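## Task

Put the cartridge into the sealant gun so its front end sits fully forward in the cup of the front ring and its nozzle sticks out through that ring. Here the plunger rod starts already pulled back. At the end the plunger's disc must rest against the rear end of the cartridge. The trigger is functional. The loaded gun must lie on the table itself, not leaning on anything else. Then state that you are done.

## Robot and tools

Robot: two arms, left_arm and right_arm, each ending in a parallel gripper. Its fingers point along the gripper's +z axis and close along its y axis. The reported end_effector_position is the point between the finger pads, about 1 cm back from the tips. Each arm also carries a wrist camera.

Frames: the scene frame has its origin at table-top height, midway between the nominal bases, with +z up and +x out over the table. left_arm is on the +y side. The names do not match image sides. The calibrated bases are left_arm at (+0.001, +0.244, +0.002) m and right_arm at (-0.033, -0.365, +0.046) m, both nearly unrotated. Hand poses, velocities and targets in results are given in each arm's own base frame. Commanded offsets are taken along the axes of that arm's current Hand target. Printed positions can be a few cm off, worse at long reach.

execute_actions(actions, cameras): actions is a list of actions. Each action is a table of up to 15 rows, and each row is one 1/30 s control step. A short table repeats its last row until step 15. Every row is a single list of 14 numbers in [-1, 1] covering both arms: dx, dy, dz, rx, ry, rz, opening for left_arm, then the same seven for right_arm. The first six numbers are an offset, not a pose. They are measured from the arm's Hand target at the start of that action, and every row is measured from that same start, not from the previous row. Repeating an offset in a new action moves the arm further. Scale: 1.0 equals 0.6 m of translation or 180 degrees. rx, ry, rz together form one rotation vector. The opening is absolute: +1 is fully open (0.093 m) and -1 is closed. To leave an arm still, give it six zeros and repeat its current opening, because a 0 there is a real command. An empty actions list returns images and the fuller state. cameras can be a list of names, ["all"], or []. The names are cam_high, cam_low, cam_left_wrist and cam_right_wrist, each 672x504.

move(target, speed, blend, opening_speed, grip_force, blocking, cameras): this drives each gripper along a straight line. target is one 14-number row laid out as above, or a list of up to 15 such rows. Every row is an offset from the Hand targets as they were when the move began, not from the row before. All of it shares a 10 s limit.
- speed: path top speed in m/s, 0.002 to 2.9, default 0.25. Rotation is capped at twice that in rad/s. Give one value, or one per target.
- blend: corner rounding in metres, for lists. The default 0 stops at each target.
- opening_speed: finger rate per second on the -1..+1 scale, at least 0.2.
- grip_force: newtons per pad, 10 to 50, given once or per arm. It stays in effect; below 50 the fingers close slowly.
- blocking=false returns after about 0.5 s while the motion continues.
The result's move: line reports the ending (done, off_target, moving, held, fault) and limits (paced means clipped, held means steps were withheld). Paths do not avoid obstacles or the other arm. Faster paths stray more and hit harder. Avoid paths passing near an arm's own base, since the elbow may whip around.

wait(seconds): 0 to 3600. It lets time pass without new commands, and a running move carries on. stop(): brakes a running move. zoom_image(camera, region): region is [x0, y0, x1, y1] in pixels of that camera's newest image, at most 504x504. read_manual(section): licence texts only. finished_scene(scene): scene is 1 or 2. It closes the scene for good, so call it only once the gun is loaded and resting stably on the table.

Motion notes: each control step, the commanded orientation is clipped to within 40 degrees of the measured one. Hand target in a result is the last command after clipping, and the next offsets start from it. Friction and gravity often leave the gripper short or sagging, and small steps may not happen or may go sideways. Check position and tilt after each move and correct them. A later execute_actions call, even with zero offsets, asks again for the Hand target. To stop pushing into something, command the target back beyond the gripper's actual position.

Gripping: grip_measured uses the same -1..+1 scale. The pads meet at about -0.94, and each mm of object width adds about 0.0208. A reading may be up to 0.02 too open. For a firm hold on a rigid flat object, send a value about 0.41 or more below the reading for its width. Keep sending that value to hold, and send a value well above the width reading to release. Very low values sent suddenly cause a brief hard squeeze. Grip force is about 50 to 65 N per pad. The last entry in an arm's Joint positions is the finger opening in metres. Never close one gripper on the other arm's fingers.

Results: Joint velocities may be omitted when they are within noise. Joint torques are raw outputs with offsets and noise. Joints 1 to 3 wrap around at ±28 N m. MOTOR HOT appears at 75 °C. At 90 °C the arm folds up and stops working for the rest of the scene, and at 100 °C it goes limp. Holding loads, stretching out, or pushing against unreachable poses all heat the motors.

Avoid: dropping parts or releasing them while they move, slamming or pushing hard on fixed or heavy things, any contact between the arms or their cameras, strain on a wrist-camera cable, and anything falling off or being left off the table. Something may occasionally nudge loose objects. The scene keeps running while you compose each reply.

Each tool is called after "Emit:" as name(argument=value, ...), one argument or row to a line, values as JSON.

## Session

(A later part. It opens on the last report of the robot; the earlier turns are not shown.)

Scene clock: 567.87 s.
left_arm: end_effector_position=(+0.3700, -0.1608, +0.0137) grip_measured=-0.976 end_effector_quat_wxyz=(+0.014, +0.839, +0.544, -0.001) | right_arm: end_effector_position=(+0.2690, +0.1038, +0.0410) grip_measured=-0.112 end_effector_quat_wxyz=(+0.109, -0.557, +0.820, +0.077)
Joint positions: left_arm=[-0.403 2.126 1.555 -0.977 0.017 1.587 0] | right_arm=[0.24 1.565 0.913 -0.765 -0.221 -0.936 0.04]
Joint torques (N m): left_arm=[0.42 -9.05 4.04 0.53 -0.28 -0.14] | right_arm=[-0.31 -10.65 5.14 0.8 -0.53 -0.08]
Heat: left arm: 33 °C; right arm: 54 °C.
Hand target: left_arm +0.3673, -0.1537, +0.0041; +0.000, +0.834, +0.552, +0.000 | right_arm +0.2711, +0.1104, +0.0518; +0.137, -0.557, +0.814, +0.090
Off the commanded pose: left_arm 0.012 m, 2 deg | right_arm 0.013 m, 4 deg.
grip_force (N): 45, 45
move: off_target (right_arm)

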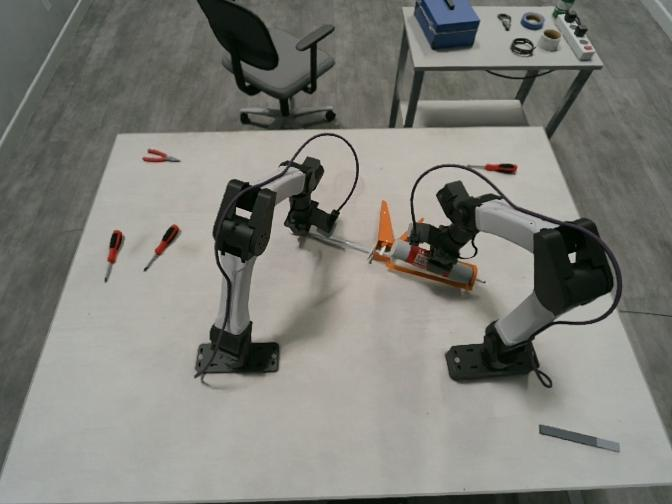

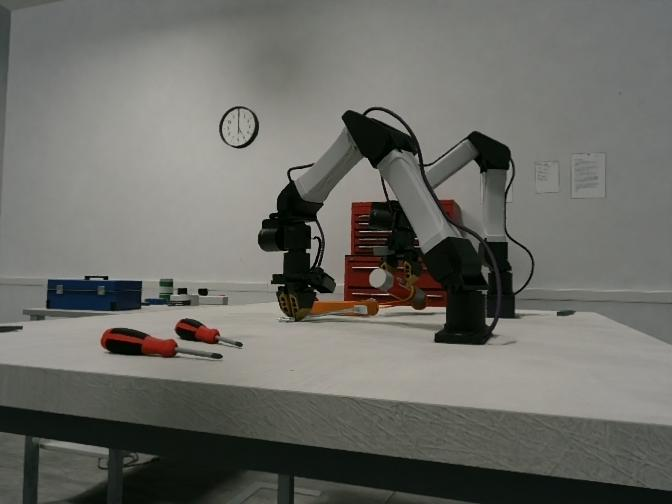

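Emit:
move(
  target=[
    [0,0,0,0,0,0,-1,0.0113,0.0002,0.0022,0,0,0,-0.45],
    [0,0,0,0,0,0,-1,0.0127,0.0003,0.0172,0,0.0278,0,-0.45],
  ],
  speed=0.04,
  cameras=["cam_high","cam_low"],
)

Emit:
zoom_image(
  camera="cam_high",
  region=[420, 240, 500, 300],
)

Emit:
zoom_image(
  camera="cam_high",
  region=[360, 220, 440, 280],
)

Emit:
zoom_image(
  camera="cam_low",
  region=[350, 270, 450, 330],
)

Scene clock: 601.30 s.
left_arm: end_effector_position=(+0.3700, -0.1607, +0.0137) grip_measured=-0.976 end_effector_quat_wxyz=(+0.014, +0.839, +0.544, +0.000) | right_arm: end_effector_position=(+0.2653, +0.1023, +0.0334) grip_measured=-0.112 end_effector_quat_wxyz=(+0.097, -0.567, +0.816, +0.061)
Joint positions: left_arm=[-0.403 2.126 1.555 -0.977 0.017 1.587 0] | right_arm=[0.262 1.571 0.894 -0.75 -0.18 -0.94 0.04]
Joint torques (N m): left_arm=[0.47 -9.16 4.01 0.53 -0.27 -0.13] | right_arm=[0.53 -6.58 7.54 0.51 -0.18 0.14]
Heat: left arm: 34 °C; right arm: 52 °C.
Hand target: left_arm +0.3673, -0.1537, +0.0041; +0.000, +0.834, +0.552, +0.000 | right_arm +0.2696, +0.1069, +0.0397; +0.102, -0.561, +0.819, +0.066
Off the commanded pose: left_arm 0.012 m, 2 deg | right_arm 0.009 m, 1 deg.
grip_force (N): 45, 45
move: done

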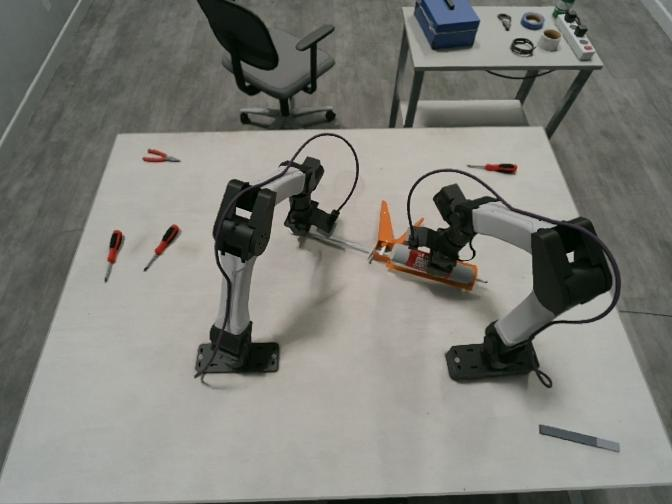

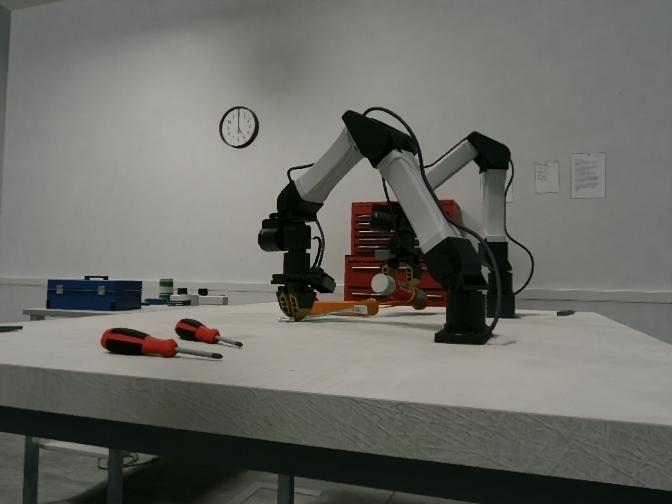

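Scaled by 6.300 from the camera's image (finer frame: 960x720).

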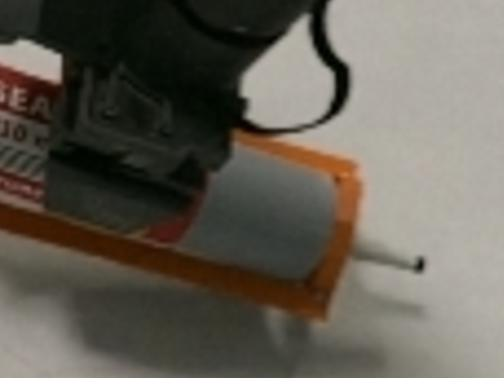

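Scaled by 6.300 from the camera's image (finer frame: 960x720).

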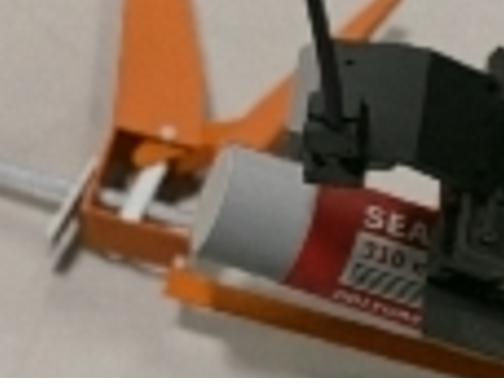

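Scaled by 5.040 from the camera's image (finer frame: 960x720).

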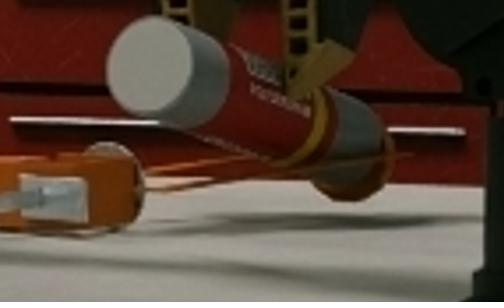

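Emit:
zoom_image(
  camera="cam_high",
  region=[370, 235, 410, 270],
)

Emit:
zoom_image(
  camera="cam_low",
  region=[350, 280, 400, 320],
)

Scaled by 12.600 from the camera's image (finer frame: 960x720).

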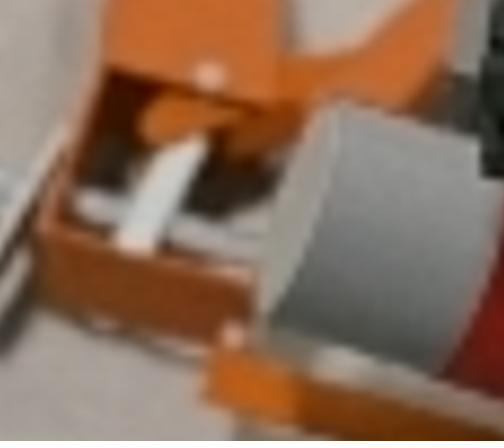

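Scaled by 10.080 from the camera's image (finer frame: 960x720).

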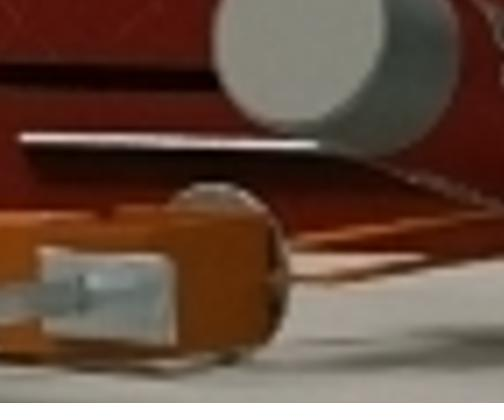

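Emit:
move(
  target=[
    [0,0,0,0,0,0,-1,-0.0016,0,-0.0065,0,-0.0139,0,-0.45],
    [0,0,0,0,0,0,-1,0.0113,0.0002,-0.0097,0,-0.0139,0,-0.45],
    [0,0,0,0,0,0,-1,0.0125,0.0002,0.0045,0,0.022,0,-0.45],
  ],
  speed=0.04,
  cameras=["cam_high","cam_low"],
)

Emit:
zoom_image(
  camera="cam_high",
  region=[430, 250, 500, 300],
)

Emit:
zoom_image(
  camera="cam_high",
  region=[370, 235, 410, 270],
)

Emit:
zoom_image(
  camera="cam_low",
  region=[350, 270, 450, 330],
)

Scene clock: 668.50 s.
left_arm: end_effector_position=(+0.3700, -0.1607, +0.0137) grip_measured=-0.976 end_effector_quat_wxyz=(+0.014, +0.839, +0.544, +0.000) | right_arm: end_effector_position=(+0.2659, +0.1013, +0.0289) grip_measured=-0.112 end_effector_quat_wxyz=(+0.082, -0.568, +0.817, +0.048)
Joint positions: left_arm=[-0.403 2.126 1.555 -0.977 0.017 1.587 0] | right_arm=[0.278 1.594 0.904 -0.754 -0.145 -0.927 0.04]
Joint torques (N m): left_arm=[0.46 -9.1 4.04 0.55 -0.3 -0.14] | right_arm=[0.34 -6.68 8.01 0.19 0.05 0.11]
Heat: left arm: 34 °C; right arm: 45 °C.
Hand target: left_arm +0.3673, -0.1537, +0.0041; +0.000, +0.834, +0.552, +0.000 | right_arm +0.2671, +0.1007, +0.0352; +0.073, -0.563, +0.822, +0.046
Off the commanded pose: left_arm 0.012 m, 2 deg | right_arm 0.007 m, 1 deg.
grip_force (N): 45, 45
move: done

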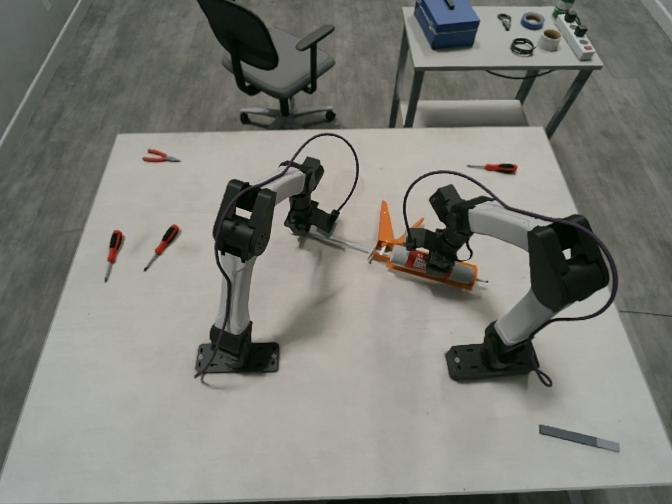

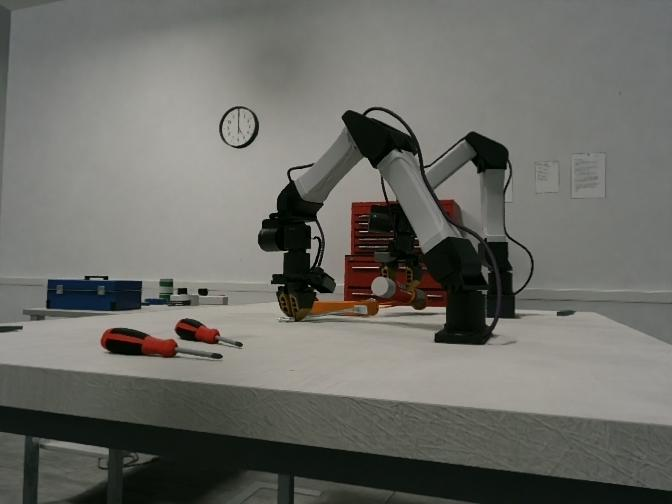

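Scaled by 7.200 from the camera's image (finer frame: 960x720).

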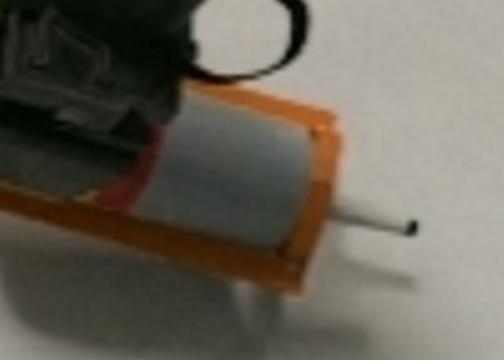

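Scaled by 12.600 from the camera's image (finer frame: 960x720).

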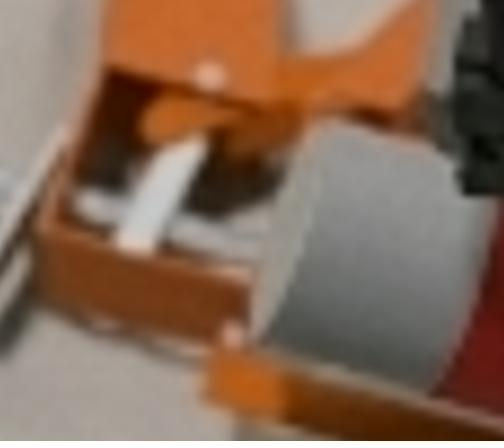

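Scaled by 5.040 from the camera's image (finer frame: 960x720).

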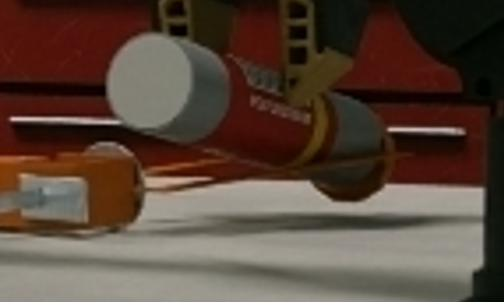

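Emit:
move(
  target=[
    [0,0,0,0,0,0,-1,-0.0098,-0.0172,-0.0048,0.0038,0,0.0218,-0.45],
    [0,0,0,0,0,0,-1,0.007,-0.0168,-0.0063,0.0038,0,0.0218,-0.45],
  ],
  speed=0.04,
  cameras=["cam_high","cam_low"],
)

Emit:
zoom_image(
  camera="cam_high",
  region=[430, 250, 500, 300],
)

Emit:
zoom_image(
  camera="cam_high",
  region=[370, 235, 410, 270],
)

Emit:
zoom_image(
  camera="cam_low",
  region=[350, 270, 450, 330],
)

Scene clock: 732.10 s.
left_arm: end_effector_position=(+0.3700, -0.1607, +0.0137) grip_measured=-0.976 end_effector_quat_wxyz=(+0.014, +0.839, +0.544, +0.000) | right_arm: end_effector_position=(+0.2734, +0.0973, +0.0299) grip_measured=-0.113 end_effector_quat_wxyz=(+0.074, -0.537, +0.839, +0.047)
Joint positions: left_arm=[-0.403 2.126 1.555 -0.977 0.017 1.587 0] | right_arm=[0.265 1.624 0.942 -0.776 -0.133 -0.867 0.04]
Joint torques (N m): left_arm=[0.44 -9.1 4.05 0.53 -0.29 -0.16] | right_arm=[-1.05 -9.2 6.65 0.3 -0.02 -0.1]
Heat: left arm: 34 °C; right arm: 43 °C.
Hand target: left_arm +0.3673, -0.1537, +0.0041; +0.000, +0.834, +0.552, +0.000 | right_arm +0.2747, +0.0926, +0.0383; +0.075, -0.534, +0.841, +0.044
Off the commanded pose: left_arm 0.012 m, 2 deg | right_arm 0.010 m, 1 deg.
grip_force (N): 45, 45
move: done

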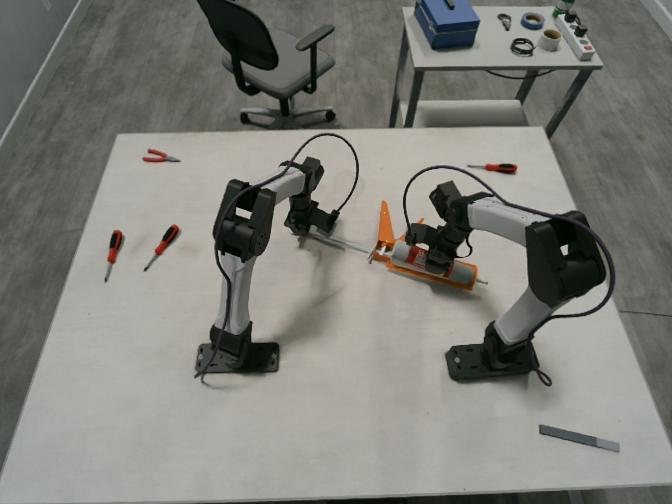

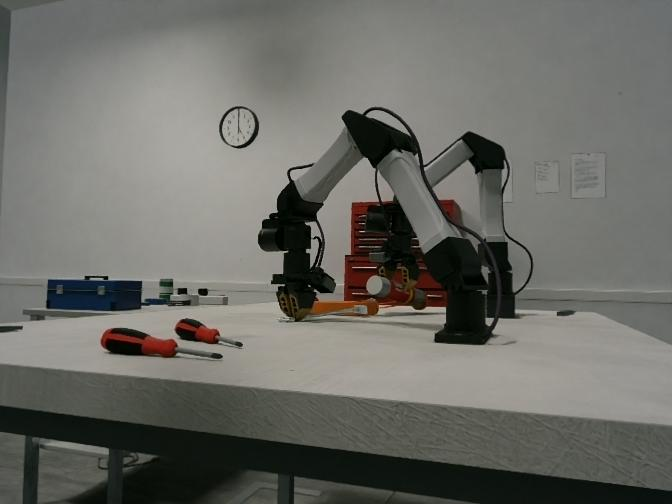

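Scaled by 7.200 from the camera's image (finer frame: 960x720).

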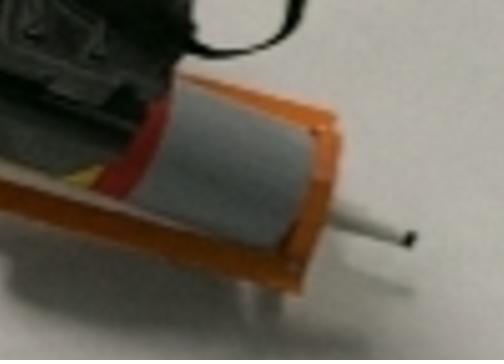

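Scaled by 12.600 from the camera's image (finer frame: 960x720).

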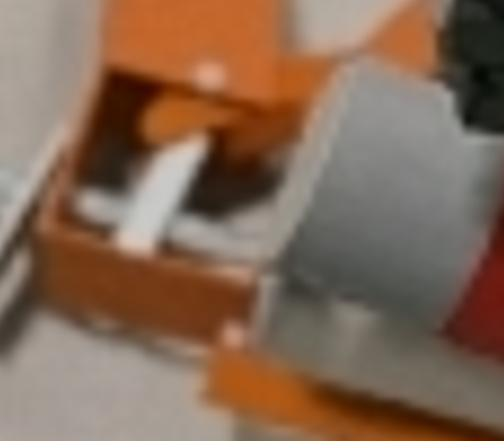

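Scaled by 5.040 from the camera's image (finer frame: 960x720).

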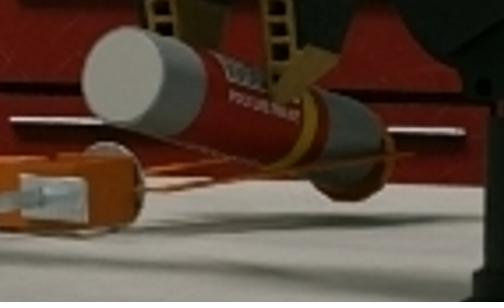

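Emit:
move(
  target=[
    [0,0,0,0,0,0,-1,0.0032,0,0.0182,-0.0012,0.0278,-0.0066,-0.45],
    [0,0,0,0,0,0,-1,0.003,0.0003,0.0358,-0.0012,0.0556,-0.0066,-0.45],
  ],
  speed=0.04,
  cameras=["cam_high","cam_low","cam_right_wrist"],
)

Emit:
zoom_image(
  camera="cam_high",
  region=[430, 250, 500, 300],
)

Emit:
zoom_image(
  camera="cam_high",
  region=[370, 235, 410, 270],
)

Emit:
zoom_image(
  camera="cam_low",
  region=[350, 270, 450, 330],
)

Scene clock: 767.63 s.
left_arm: end_effector_position=(+0.3700, -0.1607, +0.0137) grip_measured=-0.976 end_effector_quat_wxyz=(+0.014, +0.839, +0.544, +0.000) | right_arm: end_effector_position=(+0.2701, +0.0931, +0.0083) grip_measured=-0.113 end_effector_quat_wxyz=(+0.002, -0.546, +0.838, +0.005)
Joint positions: left_arm=[-0.403 2.126 1.555 -0.977 0.017 1.587 0] | right_arm=[0.326 1.742 0.993 -0.82 -0.011 -0.83 0.04]
Joint torques (N m): left_arm=[0.47 -9.1 4.07 0.53 -0.28 -0.15] | right_arm=[0.57 -8.01 8.06 0 0.18 0.06]
Heat: left arm: 34 °C; right arm: 43 °C.
Hand target: left_arm +0.3673, -0.1537, +0.0041; +0.000, +0.834, +0.552, +0.000 | right_arm +0.2756, +0.0944, +0.0168; +0.001, -0.544, +0.839, -0.002
Off the commanded pose: left_arm 0.012 m, 2 deg | right_arm 0.010 m, 1 deg.
grip_force (N): 45, 45
move: done

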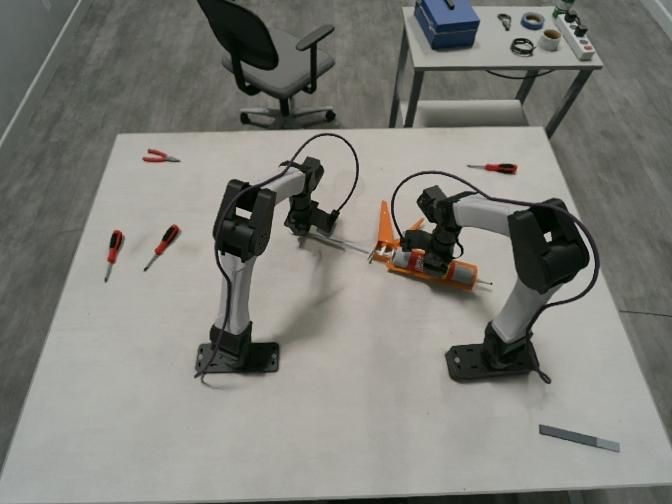

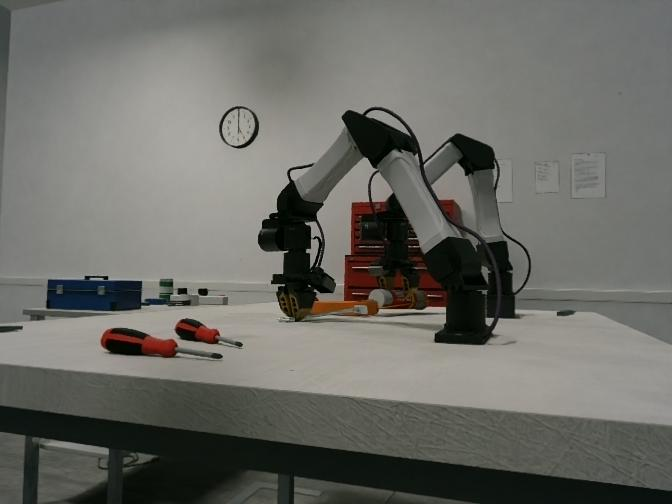

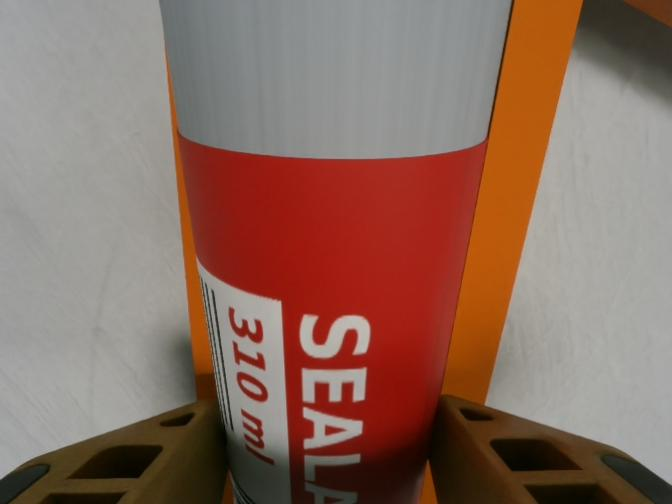

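Scaled by 7.200 from the camera's image (finer frame: 960x720).

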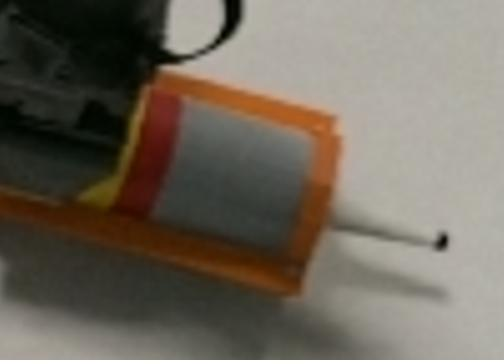

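Scaled by 12.600 from the camera's image (finer frame: 960x720).

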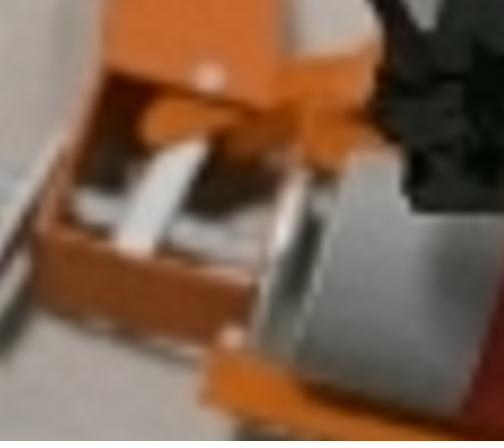

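Scaled by 5.040 from the camera's image (finer frame: 960x720).

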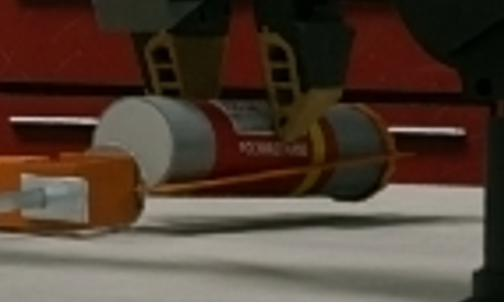

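Emit:
move(
  target=[
    [0,0,0,0,0,0,-1,0.01,0,0,0,0,0,-0.45],
    [0,0,0,0,0,0,-1,0.01,0,0,0,0,0,0.5],
    [0,0,0,0,0,0,0.3,0.01,0,-0.1667,0,0,0,0.5],
    [0,0,-0.15,0,0,0,0.3,-0.2297,-0.0988,-0.152,0,0,0.4985,1],
  ],
  speed=[0.04,0.04,0.12,0.25],
  cameras=["all"],
)

Emit:
zoom_image(
  camera="cam_high",
  region=[370, 230, 500, 300],
)

Scene clock: 831.33 s.
left_arm: end_effector_position=(+0.3581, -0.1543, +0.0700) grip_measured=+0.298 end_effector_quat_wxyz=(-0.024, +0.838, +0.545, -0.022) | right_arm: end_effector_position=(+0.3824, +0.1935, +0.1077) grip_measured=+1.000 end_effector_quat_wxyz=(-0.001, +0.204, +0.979, +0.002)
Joint positions: left_arm=[-0.403 2.107 1.754 -1.282 0.009 1.586 0.06] | right_arm=[0.466 2.209 2.067 -1.428 -0.005 0.878 0.093]
Joint torques (N m): left_arm=[0.5 -13.76 8.51 0.17 -0.2 -0.12] | right_arm=[0.58 -11.58 7.98 0.23 0.23 0.05]
Heat: left arm: 35 °C; right arm: 44 °C.
Hand target: left_arm +0.3673, -0.1538, +0.0940; +0.000, +0.834, +0.552, +0.000 | right_arm +0.3855, +0.1963, +0.1083; +0.002, +0.206, +0.979, -0.001
Off the commanded pose: left_arm 0.026 m, 4 deg | right_arm 0.004 m, 1 deg.
grip_force (N): 45, 45
move: off_target (left_arm); target 3's new opening was sent with left_arm's hand 0.012 m and 2 deg from that target

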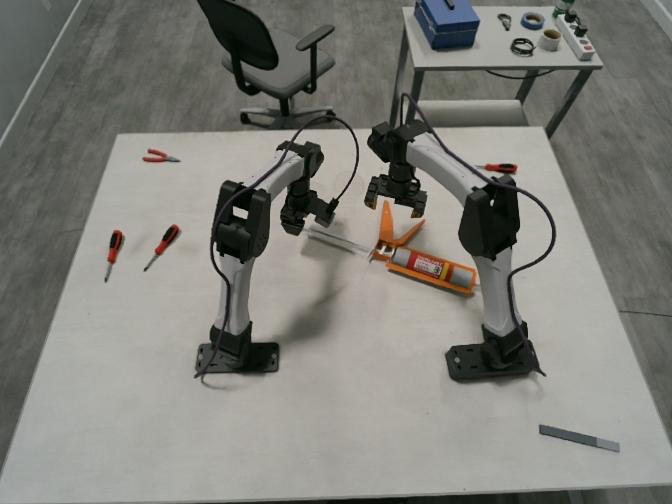

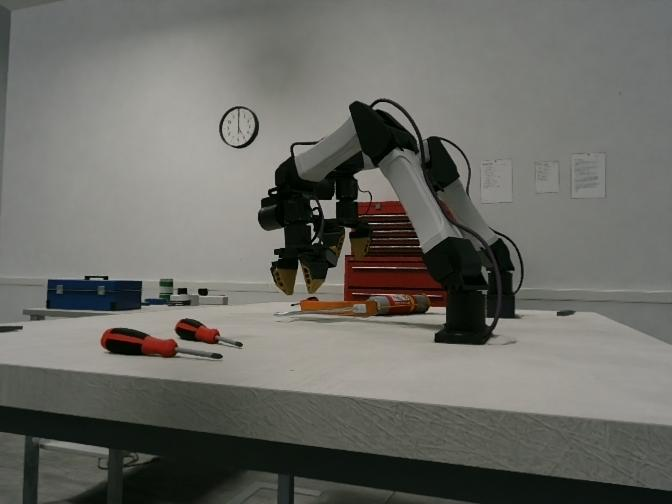

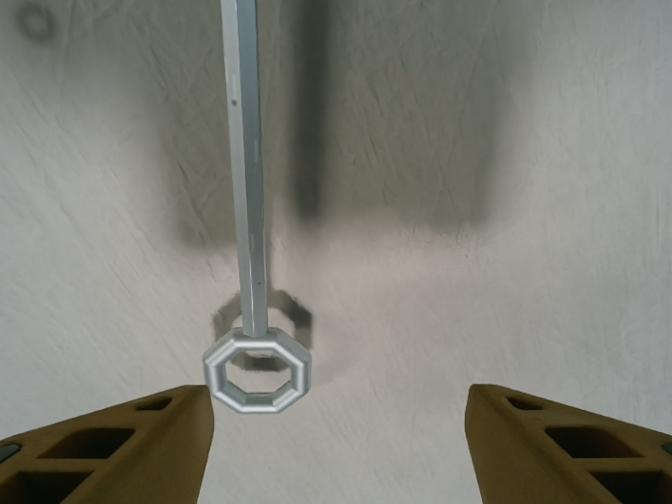

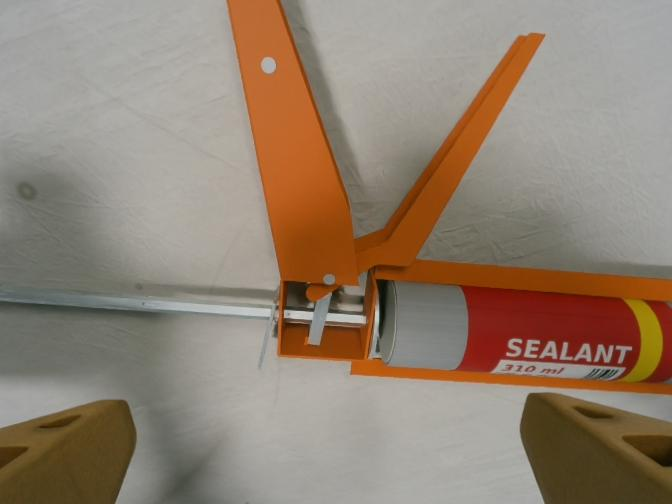

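Scaled by 3.877 from the camera's image (finer frame: 960x720).

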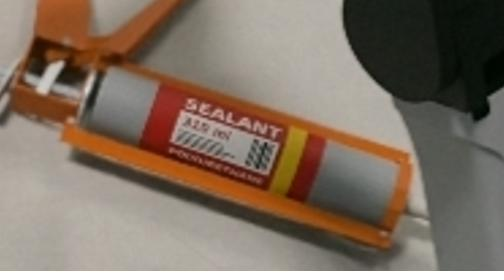

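Emit:
zoom_image(
  camera="cam_right_wrist",
  region=[220, 180, 520, 400],
)

Scaled by 1.680 from the camera's image (finer frame: 960x720).

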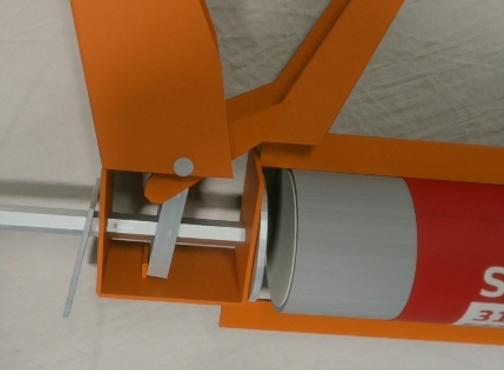

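Emit:
move(
  target=[0,0,0,0,0,0,0.3,0.0083,-0.0153,0.2238,0,0,0,1],
  speed=0.15,
  cameras=["cam_right_wrist","cam_low","cam_high"],
)

Emit:
zoom_image(
  camera="cam_low",
  region=[290, 260, 410, 340],
)

Scene clock: 908.57 s.
left_arm: end_effector_position=(+0.3581, -0.1543, +0.0700) grip_measured=+0.298 end_effector_quat_wxyz=(-0.024, +0.838, +0.545, -0.022) | right_arm: end_effector_position=(+0.3739, +0.1892, -0.0205) grip_measured=+1.000 end_effector_quat_wxyz=(-0.006, +0.204, +0.979, -0.002)
Joint positions: left_arm=[-0.403 2.107 1.754 -1.282 0.009 1.586 0.06] | right_arm=[0.466 2.261 1.634 -0.955 -0.005 0.878 0.093]
Joint torques (N m): left_arm=[0.42 -13.74 8.55 0.17 -0.21 -0.12] | right_arm=[0.1 -12.42 4.66 0.6 0.23 -0.01]
Heat: left arm: 43 °C; right arm: 51 °C.
Hand target: left_arm +0.3673, -0.1538, +0.0940; +0.000, +0.834, +0.552, +0.000 | right_arm +0.3779, +0.1895, -0.0260; +0.002, +0.206, +0.979, -0.001
Off the commanded pose: left_arm 0.026 m, 4 deg | right_arm 0.007 m, 1 deg.
grip_force (N): 45, 45
move: done
Images, in order (width x height): cam_high 672x504, cam_low 672x504, cam_right_wrist 672x504.

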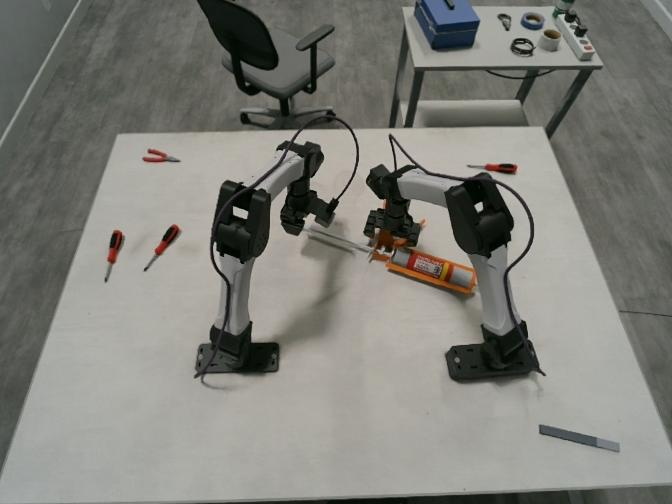

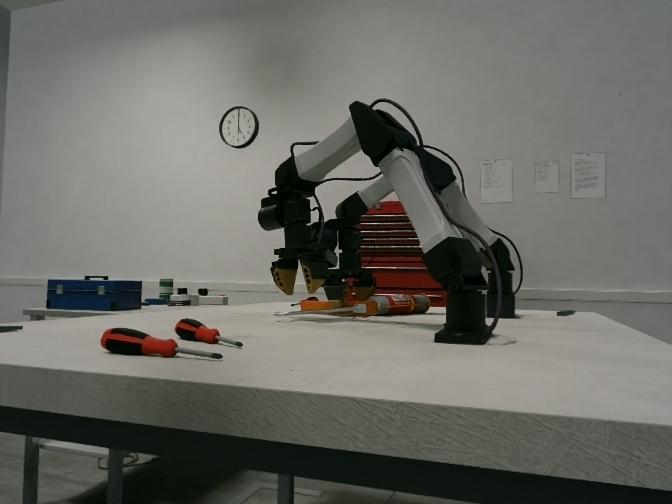

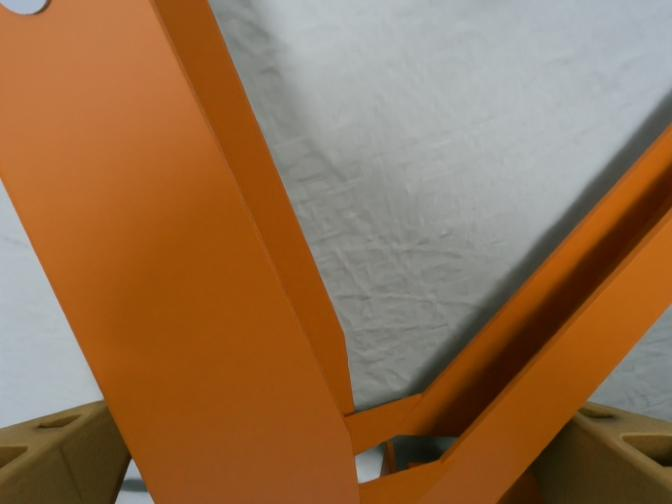

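Scaled by 4.200 from the camera's image (finer frame: 960x720).

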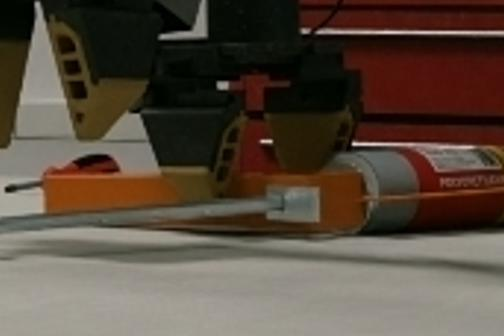

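Emit:
move(
  target=[0,0,0,0,0,0,0.3,0,0,0.0002,0,0,0,-0.3],
  speed=0.1,
  cameras=["cam_high","cam_right_wrist"],
)

Emit:
zoom_image(
  camera="cam_high",
  region=[360, 215, 420, 275],
)

Scene clock: 918.87 s.
left_arm: end_effector_position=(+0.3581, -0.1543, +0.0700) grip_measured=+0.298 end_effector_quat_wxyz=(-0.024, +0.838, +0.545, -0.022) | right_arm: end_effector_position=(+0.3813, +0.1887, -0.0208) grip_measured=+0.192 end_effector_quat_wxyz=(+0.011, +0.200, +0.980, -0.002)
Joint positions: left_arm=[-0.403 2.107 1.754 -1.282 0.009 1.586 0.06] | right_arm=[0.466 2.262 1.634 -0.928 0.017 0.87 0.054]
Joint torques (N m): left_arm=[0.47 -13.72 8.51 0.15 -0.22 -0.12] | right_arm=[0.1 -12.51 4.68 0.4 0.03 0.09]
Heat: left arm: 44 °C; right arm: 53 °C.
Hand target: left_arm +0.3673, -0.1538, +0.0940; +0.000, +0.834, +0.552, +0.000 | right_arm +0.3778, +0.1895, -0.0263; +0.002, +0.206, +0.979, -0.001
Off the commanded pose: left_arm 0.026 m, 4 deg | right_arm 0.006 m, 1 deg.
grip_force (N): 45, 45
move: done

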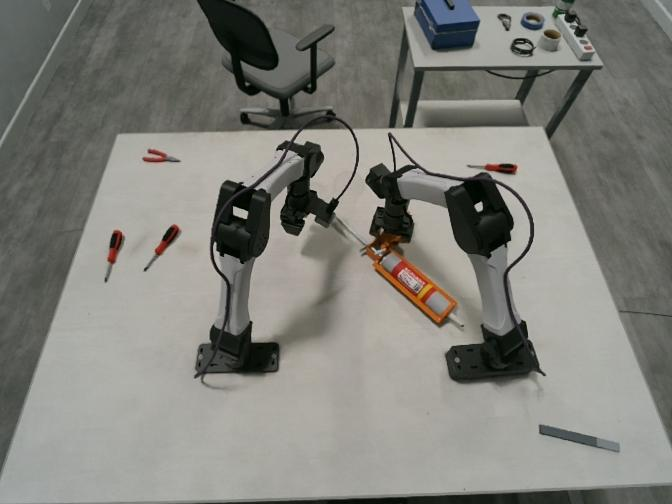

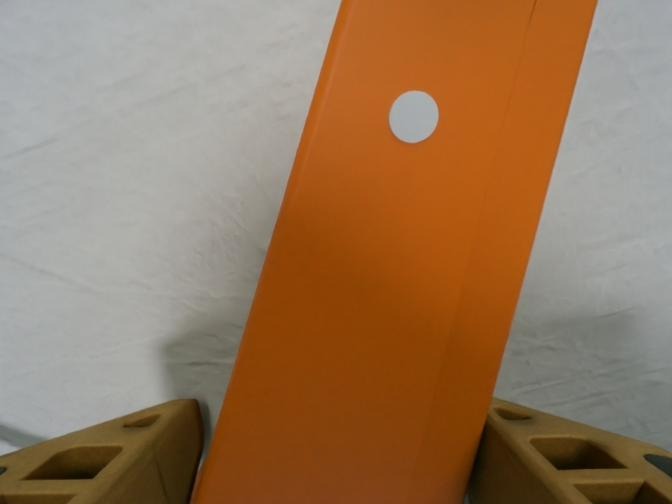

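Scaled by 8.400 from the camera's image (finer frame: 960x720).

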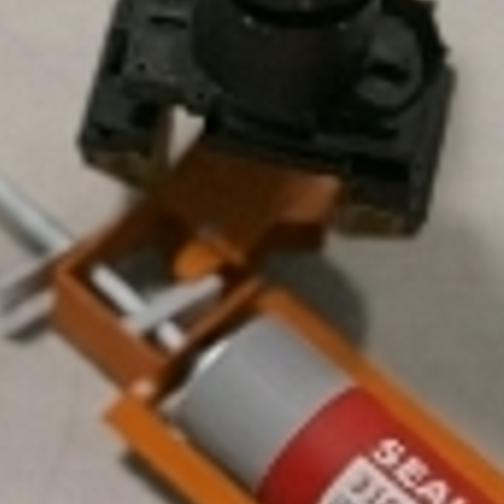

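Emit:
move(
  target=[
    [0,0,0,0,0,0,0.3,0,0,0,0,0,0,1],
    [0,0,0,0,0,0,0.3,-0.02,0,-0.25,0,0,0,1],
  ],
  speed=0.2,
  cameras=["cam_high","cam_right_wrist","cam_low"],
)

Emit:
zoom_image(
  camera="cam_high",
  region=[350, 215, 480, 335],
)

Emit:
zoom_image(
  camera="cam_right_wrist",
  region=[220, 180, 520, 400],
)

Scene clock: 934.83 s.
left_arm: end_effector_position=(+0.3581, -0.1543, +0.0700) grip_measured=+0.298 end_effector_quat_wxyz=(-0.024, +0.838, +0.545, -0.022) | right_arm: end_effector_position=(+0.3845, +0.1858, +0.1189) grip_measured=+1.000 end_effector_quat_wxyz=(-0.001, +0.207, +0.978, -0.005)
Joint positions: left_arm=[-0.403 2.107 1.754 -1.282 0.009 1.586 0.06] | right_arm=[0.453 2.22 2.13 -1.489 0.007 0.869 0.093]
Joint torques (N m): left_arm=[0.39 -13.79 8.49 0.17 -0.21 -0.13] | right_arm=[-0.43 -12.88 7.66 0.21 0.12 -0.11]
Heat: left arm: 44 °C; right arm: 55 °C.
Hand target: left_arm +0.3673, -0.1538, +0.0940; +0.000, +0.834, +0.552, +0.000 | right_arm +0.3882, +0.1852, +0.1239; +0.002, +0.206, +0.979, -0.001
Off the commanded pose: left_arm 0.026 m, 4 deg | right_arm 0.006 m, 1 deg.
grip_force (N): 45, 45
move: done
Images, in order (width x height): cam_high 672x504, cam_low 672x504, cam_right_wrist 672x504.

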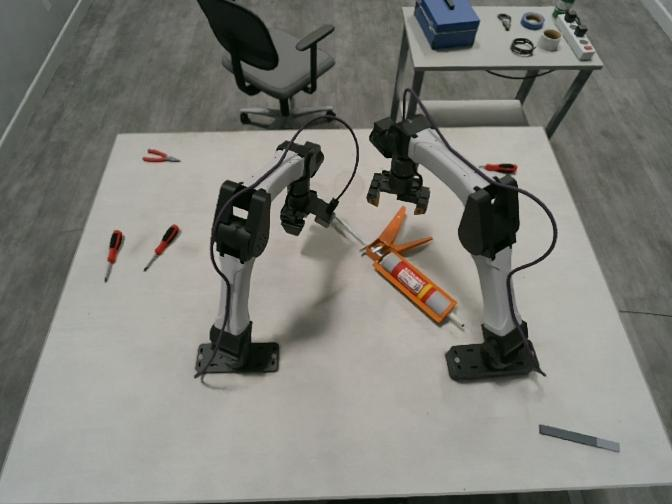

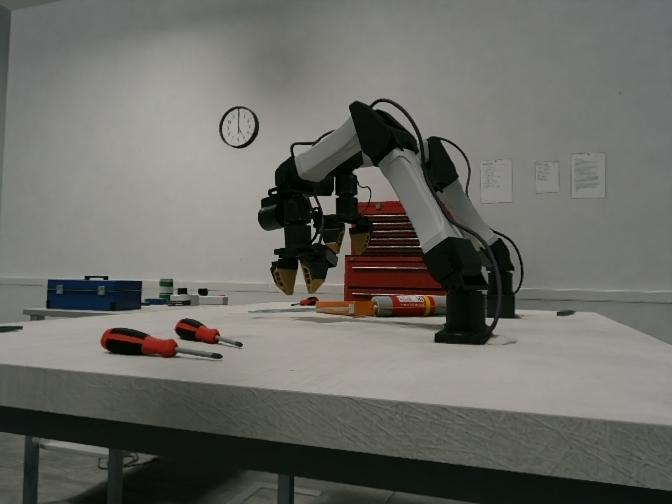

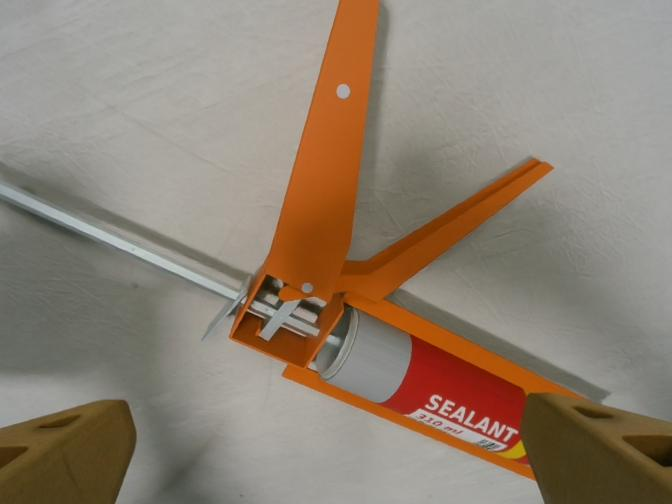

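Scaled by 3.877 from the camera's image (finer frame: 960x720).

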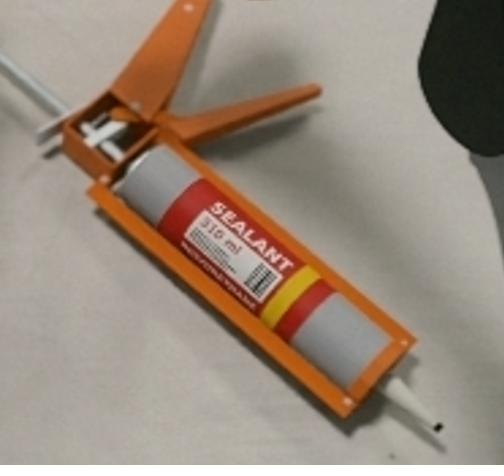

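Scaled by 1.680 from the camera's image (finer frame: 960x720).

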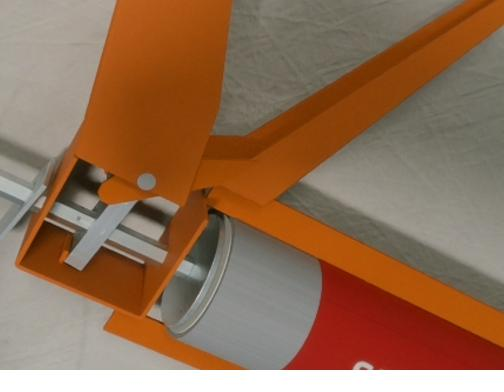

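Emit:
move(
  target=[
    [0,0,0,0,0,0,0.3,0.0392,-0.0115,0.12,0,0,0.1444,1],
    [0,0,0,0,0,0,0.3,0.0392,-0.0115,0.2498,0,0,0.1444,1],
    [0,0,0,0,0,0,0.3,0.0392,-0.0115,0.2498,0,0,0.1444,-0.3],
  ],
  speed=[0.2,0.1,0.1],
  cameras=["cam_high","cam_right_wrist"],
)

Emit:
zoom_image(
  camera="cam_high",
  region=[350, 215, 480, 335],
)

Scene clock: 972.03 s.
left_arm: end_effector_position=(+0.3581, -0.1543, +0.0700) grip_measured=+0.298 end_effector_quat_wxyz=(-0.024, +0.838, +0.545, -0.022) | right_arm: end_effector_position=(+0.3663, +0.1843, -0.0197) grip_measured=+0.537 end_effector_quat_wxyz=(+0.006, +0.419, +0.908, -0.002)
Joint positions: left_arm=[-0.403 2.107 1.754 -1.282 0.009 1.586 0.06] | right_arm=[0.471 2.214 1.558 -0.911 0.013 1.335 0.071]
Joint torques (N m): left_arm=[0.44 -13.72 8.47 0.16 -0.22 -0.12] | right_arm=[0.58 -11.77 4.52 0.49 0.08 0.07]
Heat: left arm: 45 °C; right arm: 55 °C.
Hand target: left_arm +0.3673, -0.1538, +0.0940; +0.000, +0.834, +0.552, +0.000 | right_arm +0.3645, +0.1879, -0.0261; +0.002, +0.421, +0.907, +0.000
Off the commanded pose: left_arm 0.026 m, 4 deg | right_arm 0.008 m, 1 deg.
grip_force (N): 45, 45
move: done

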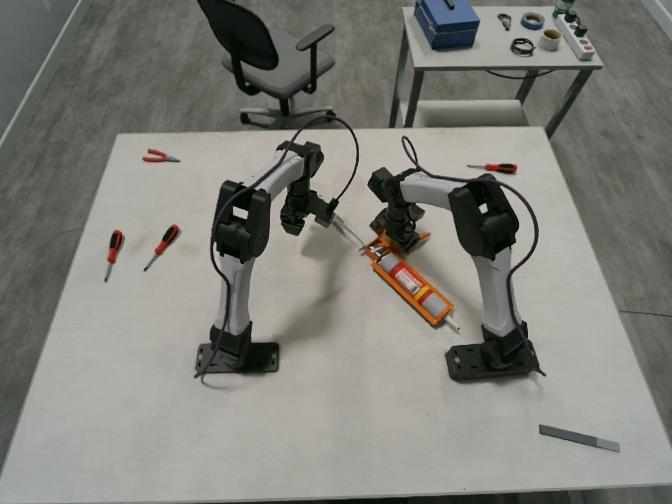

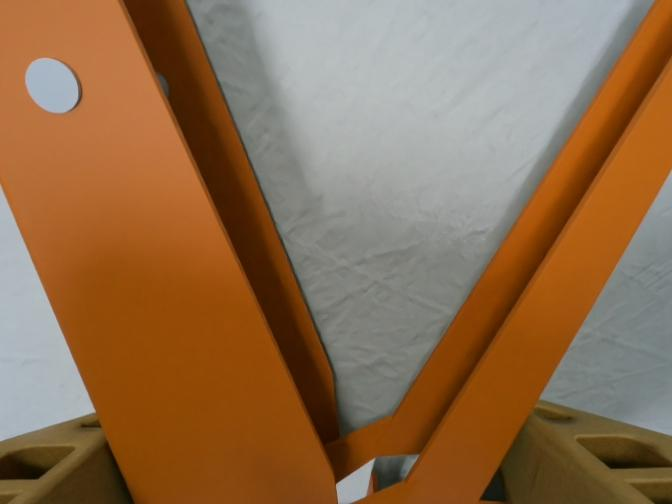

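Scaled by 3.877 from the camera's image (finer frame: 960x720).

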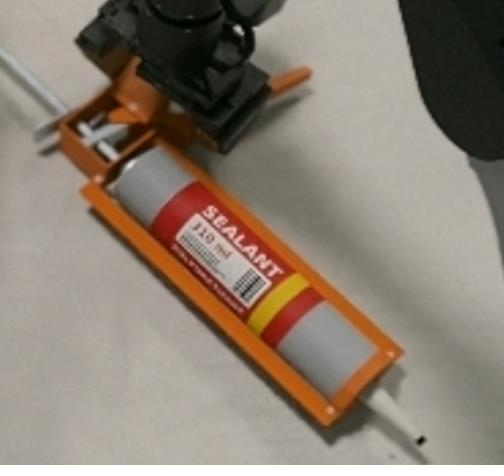

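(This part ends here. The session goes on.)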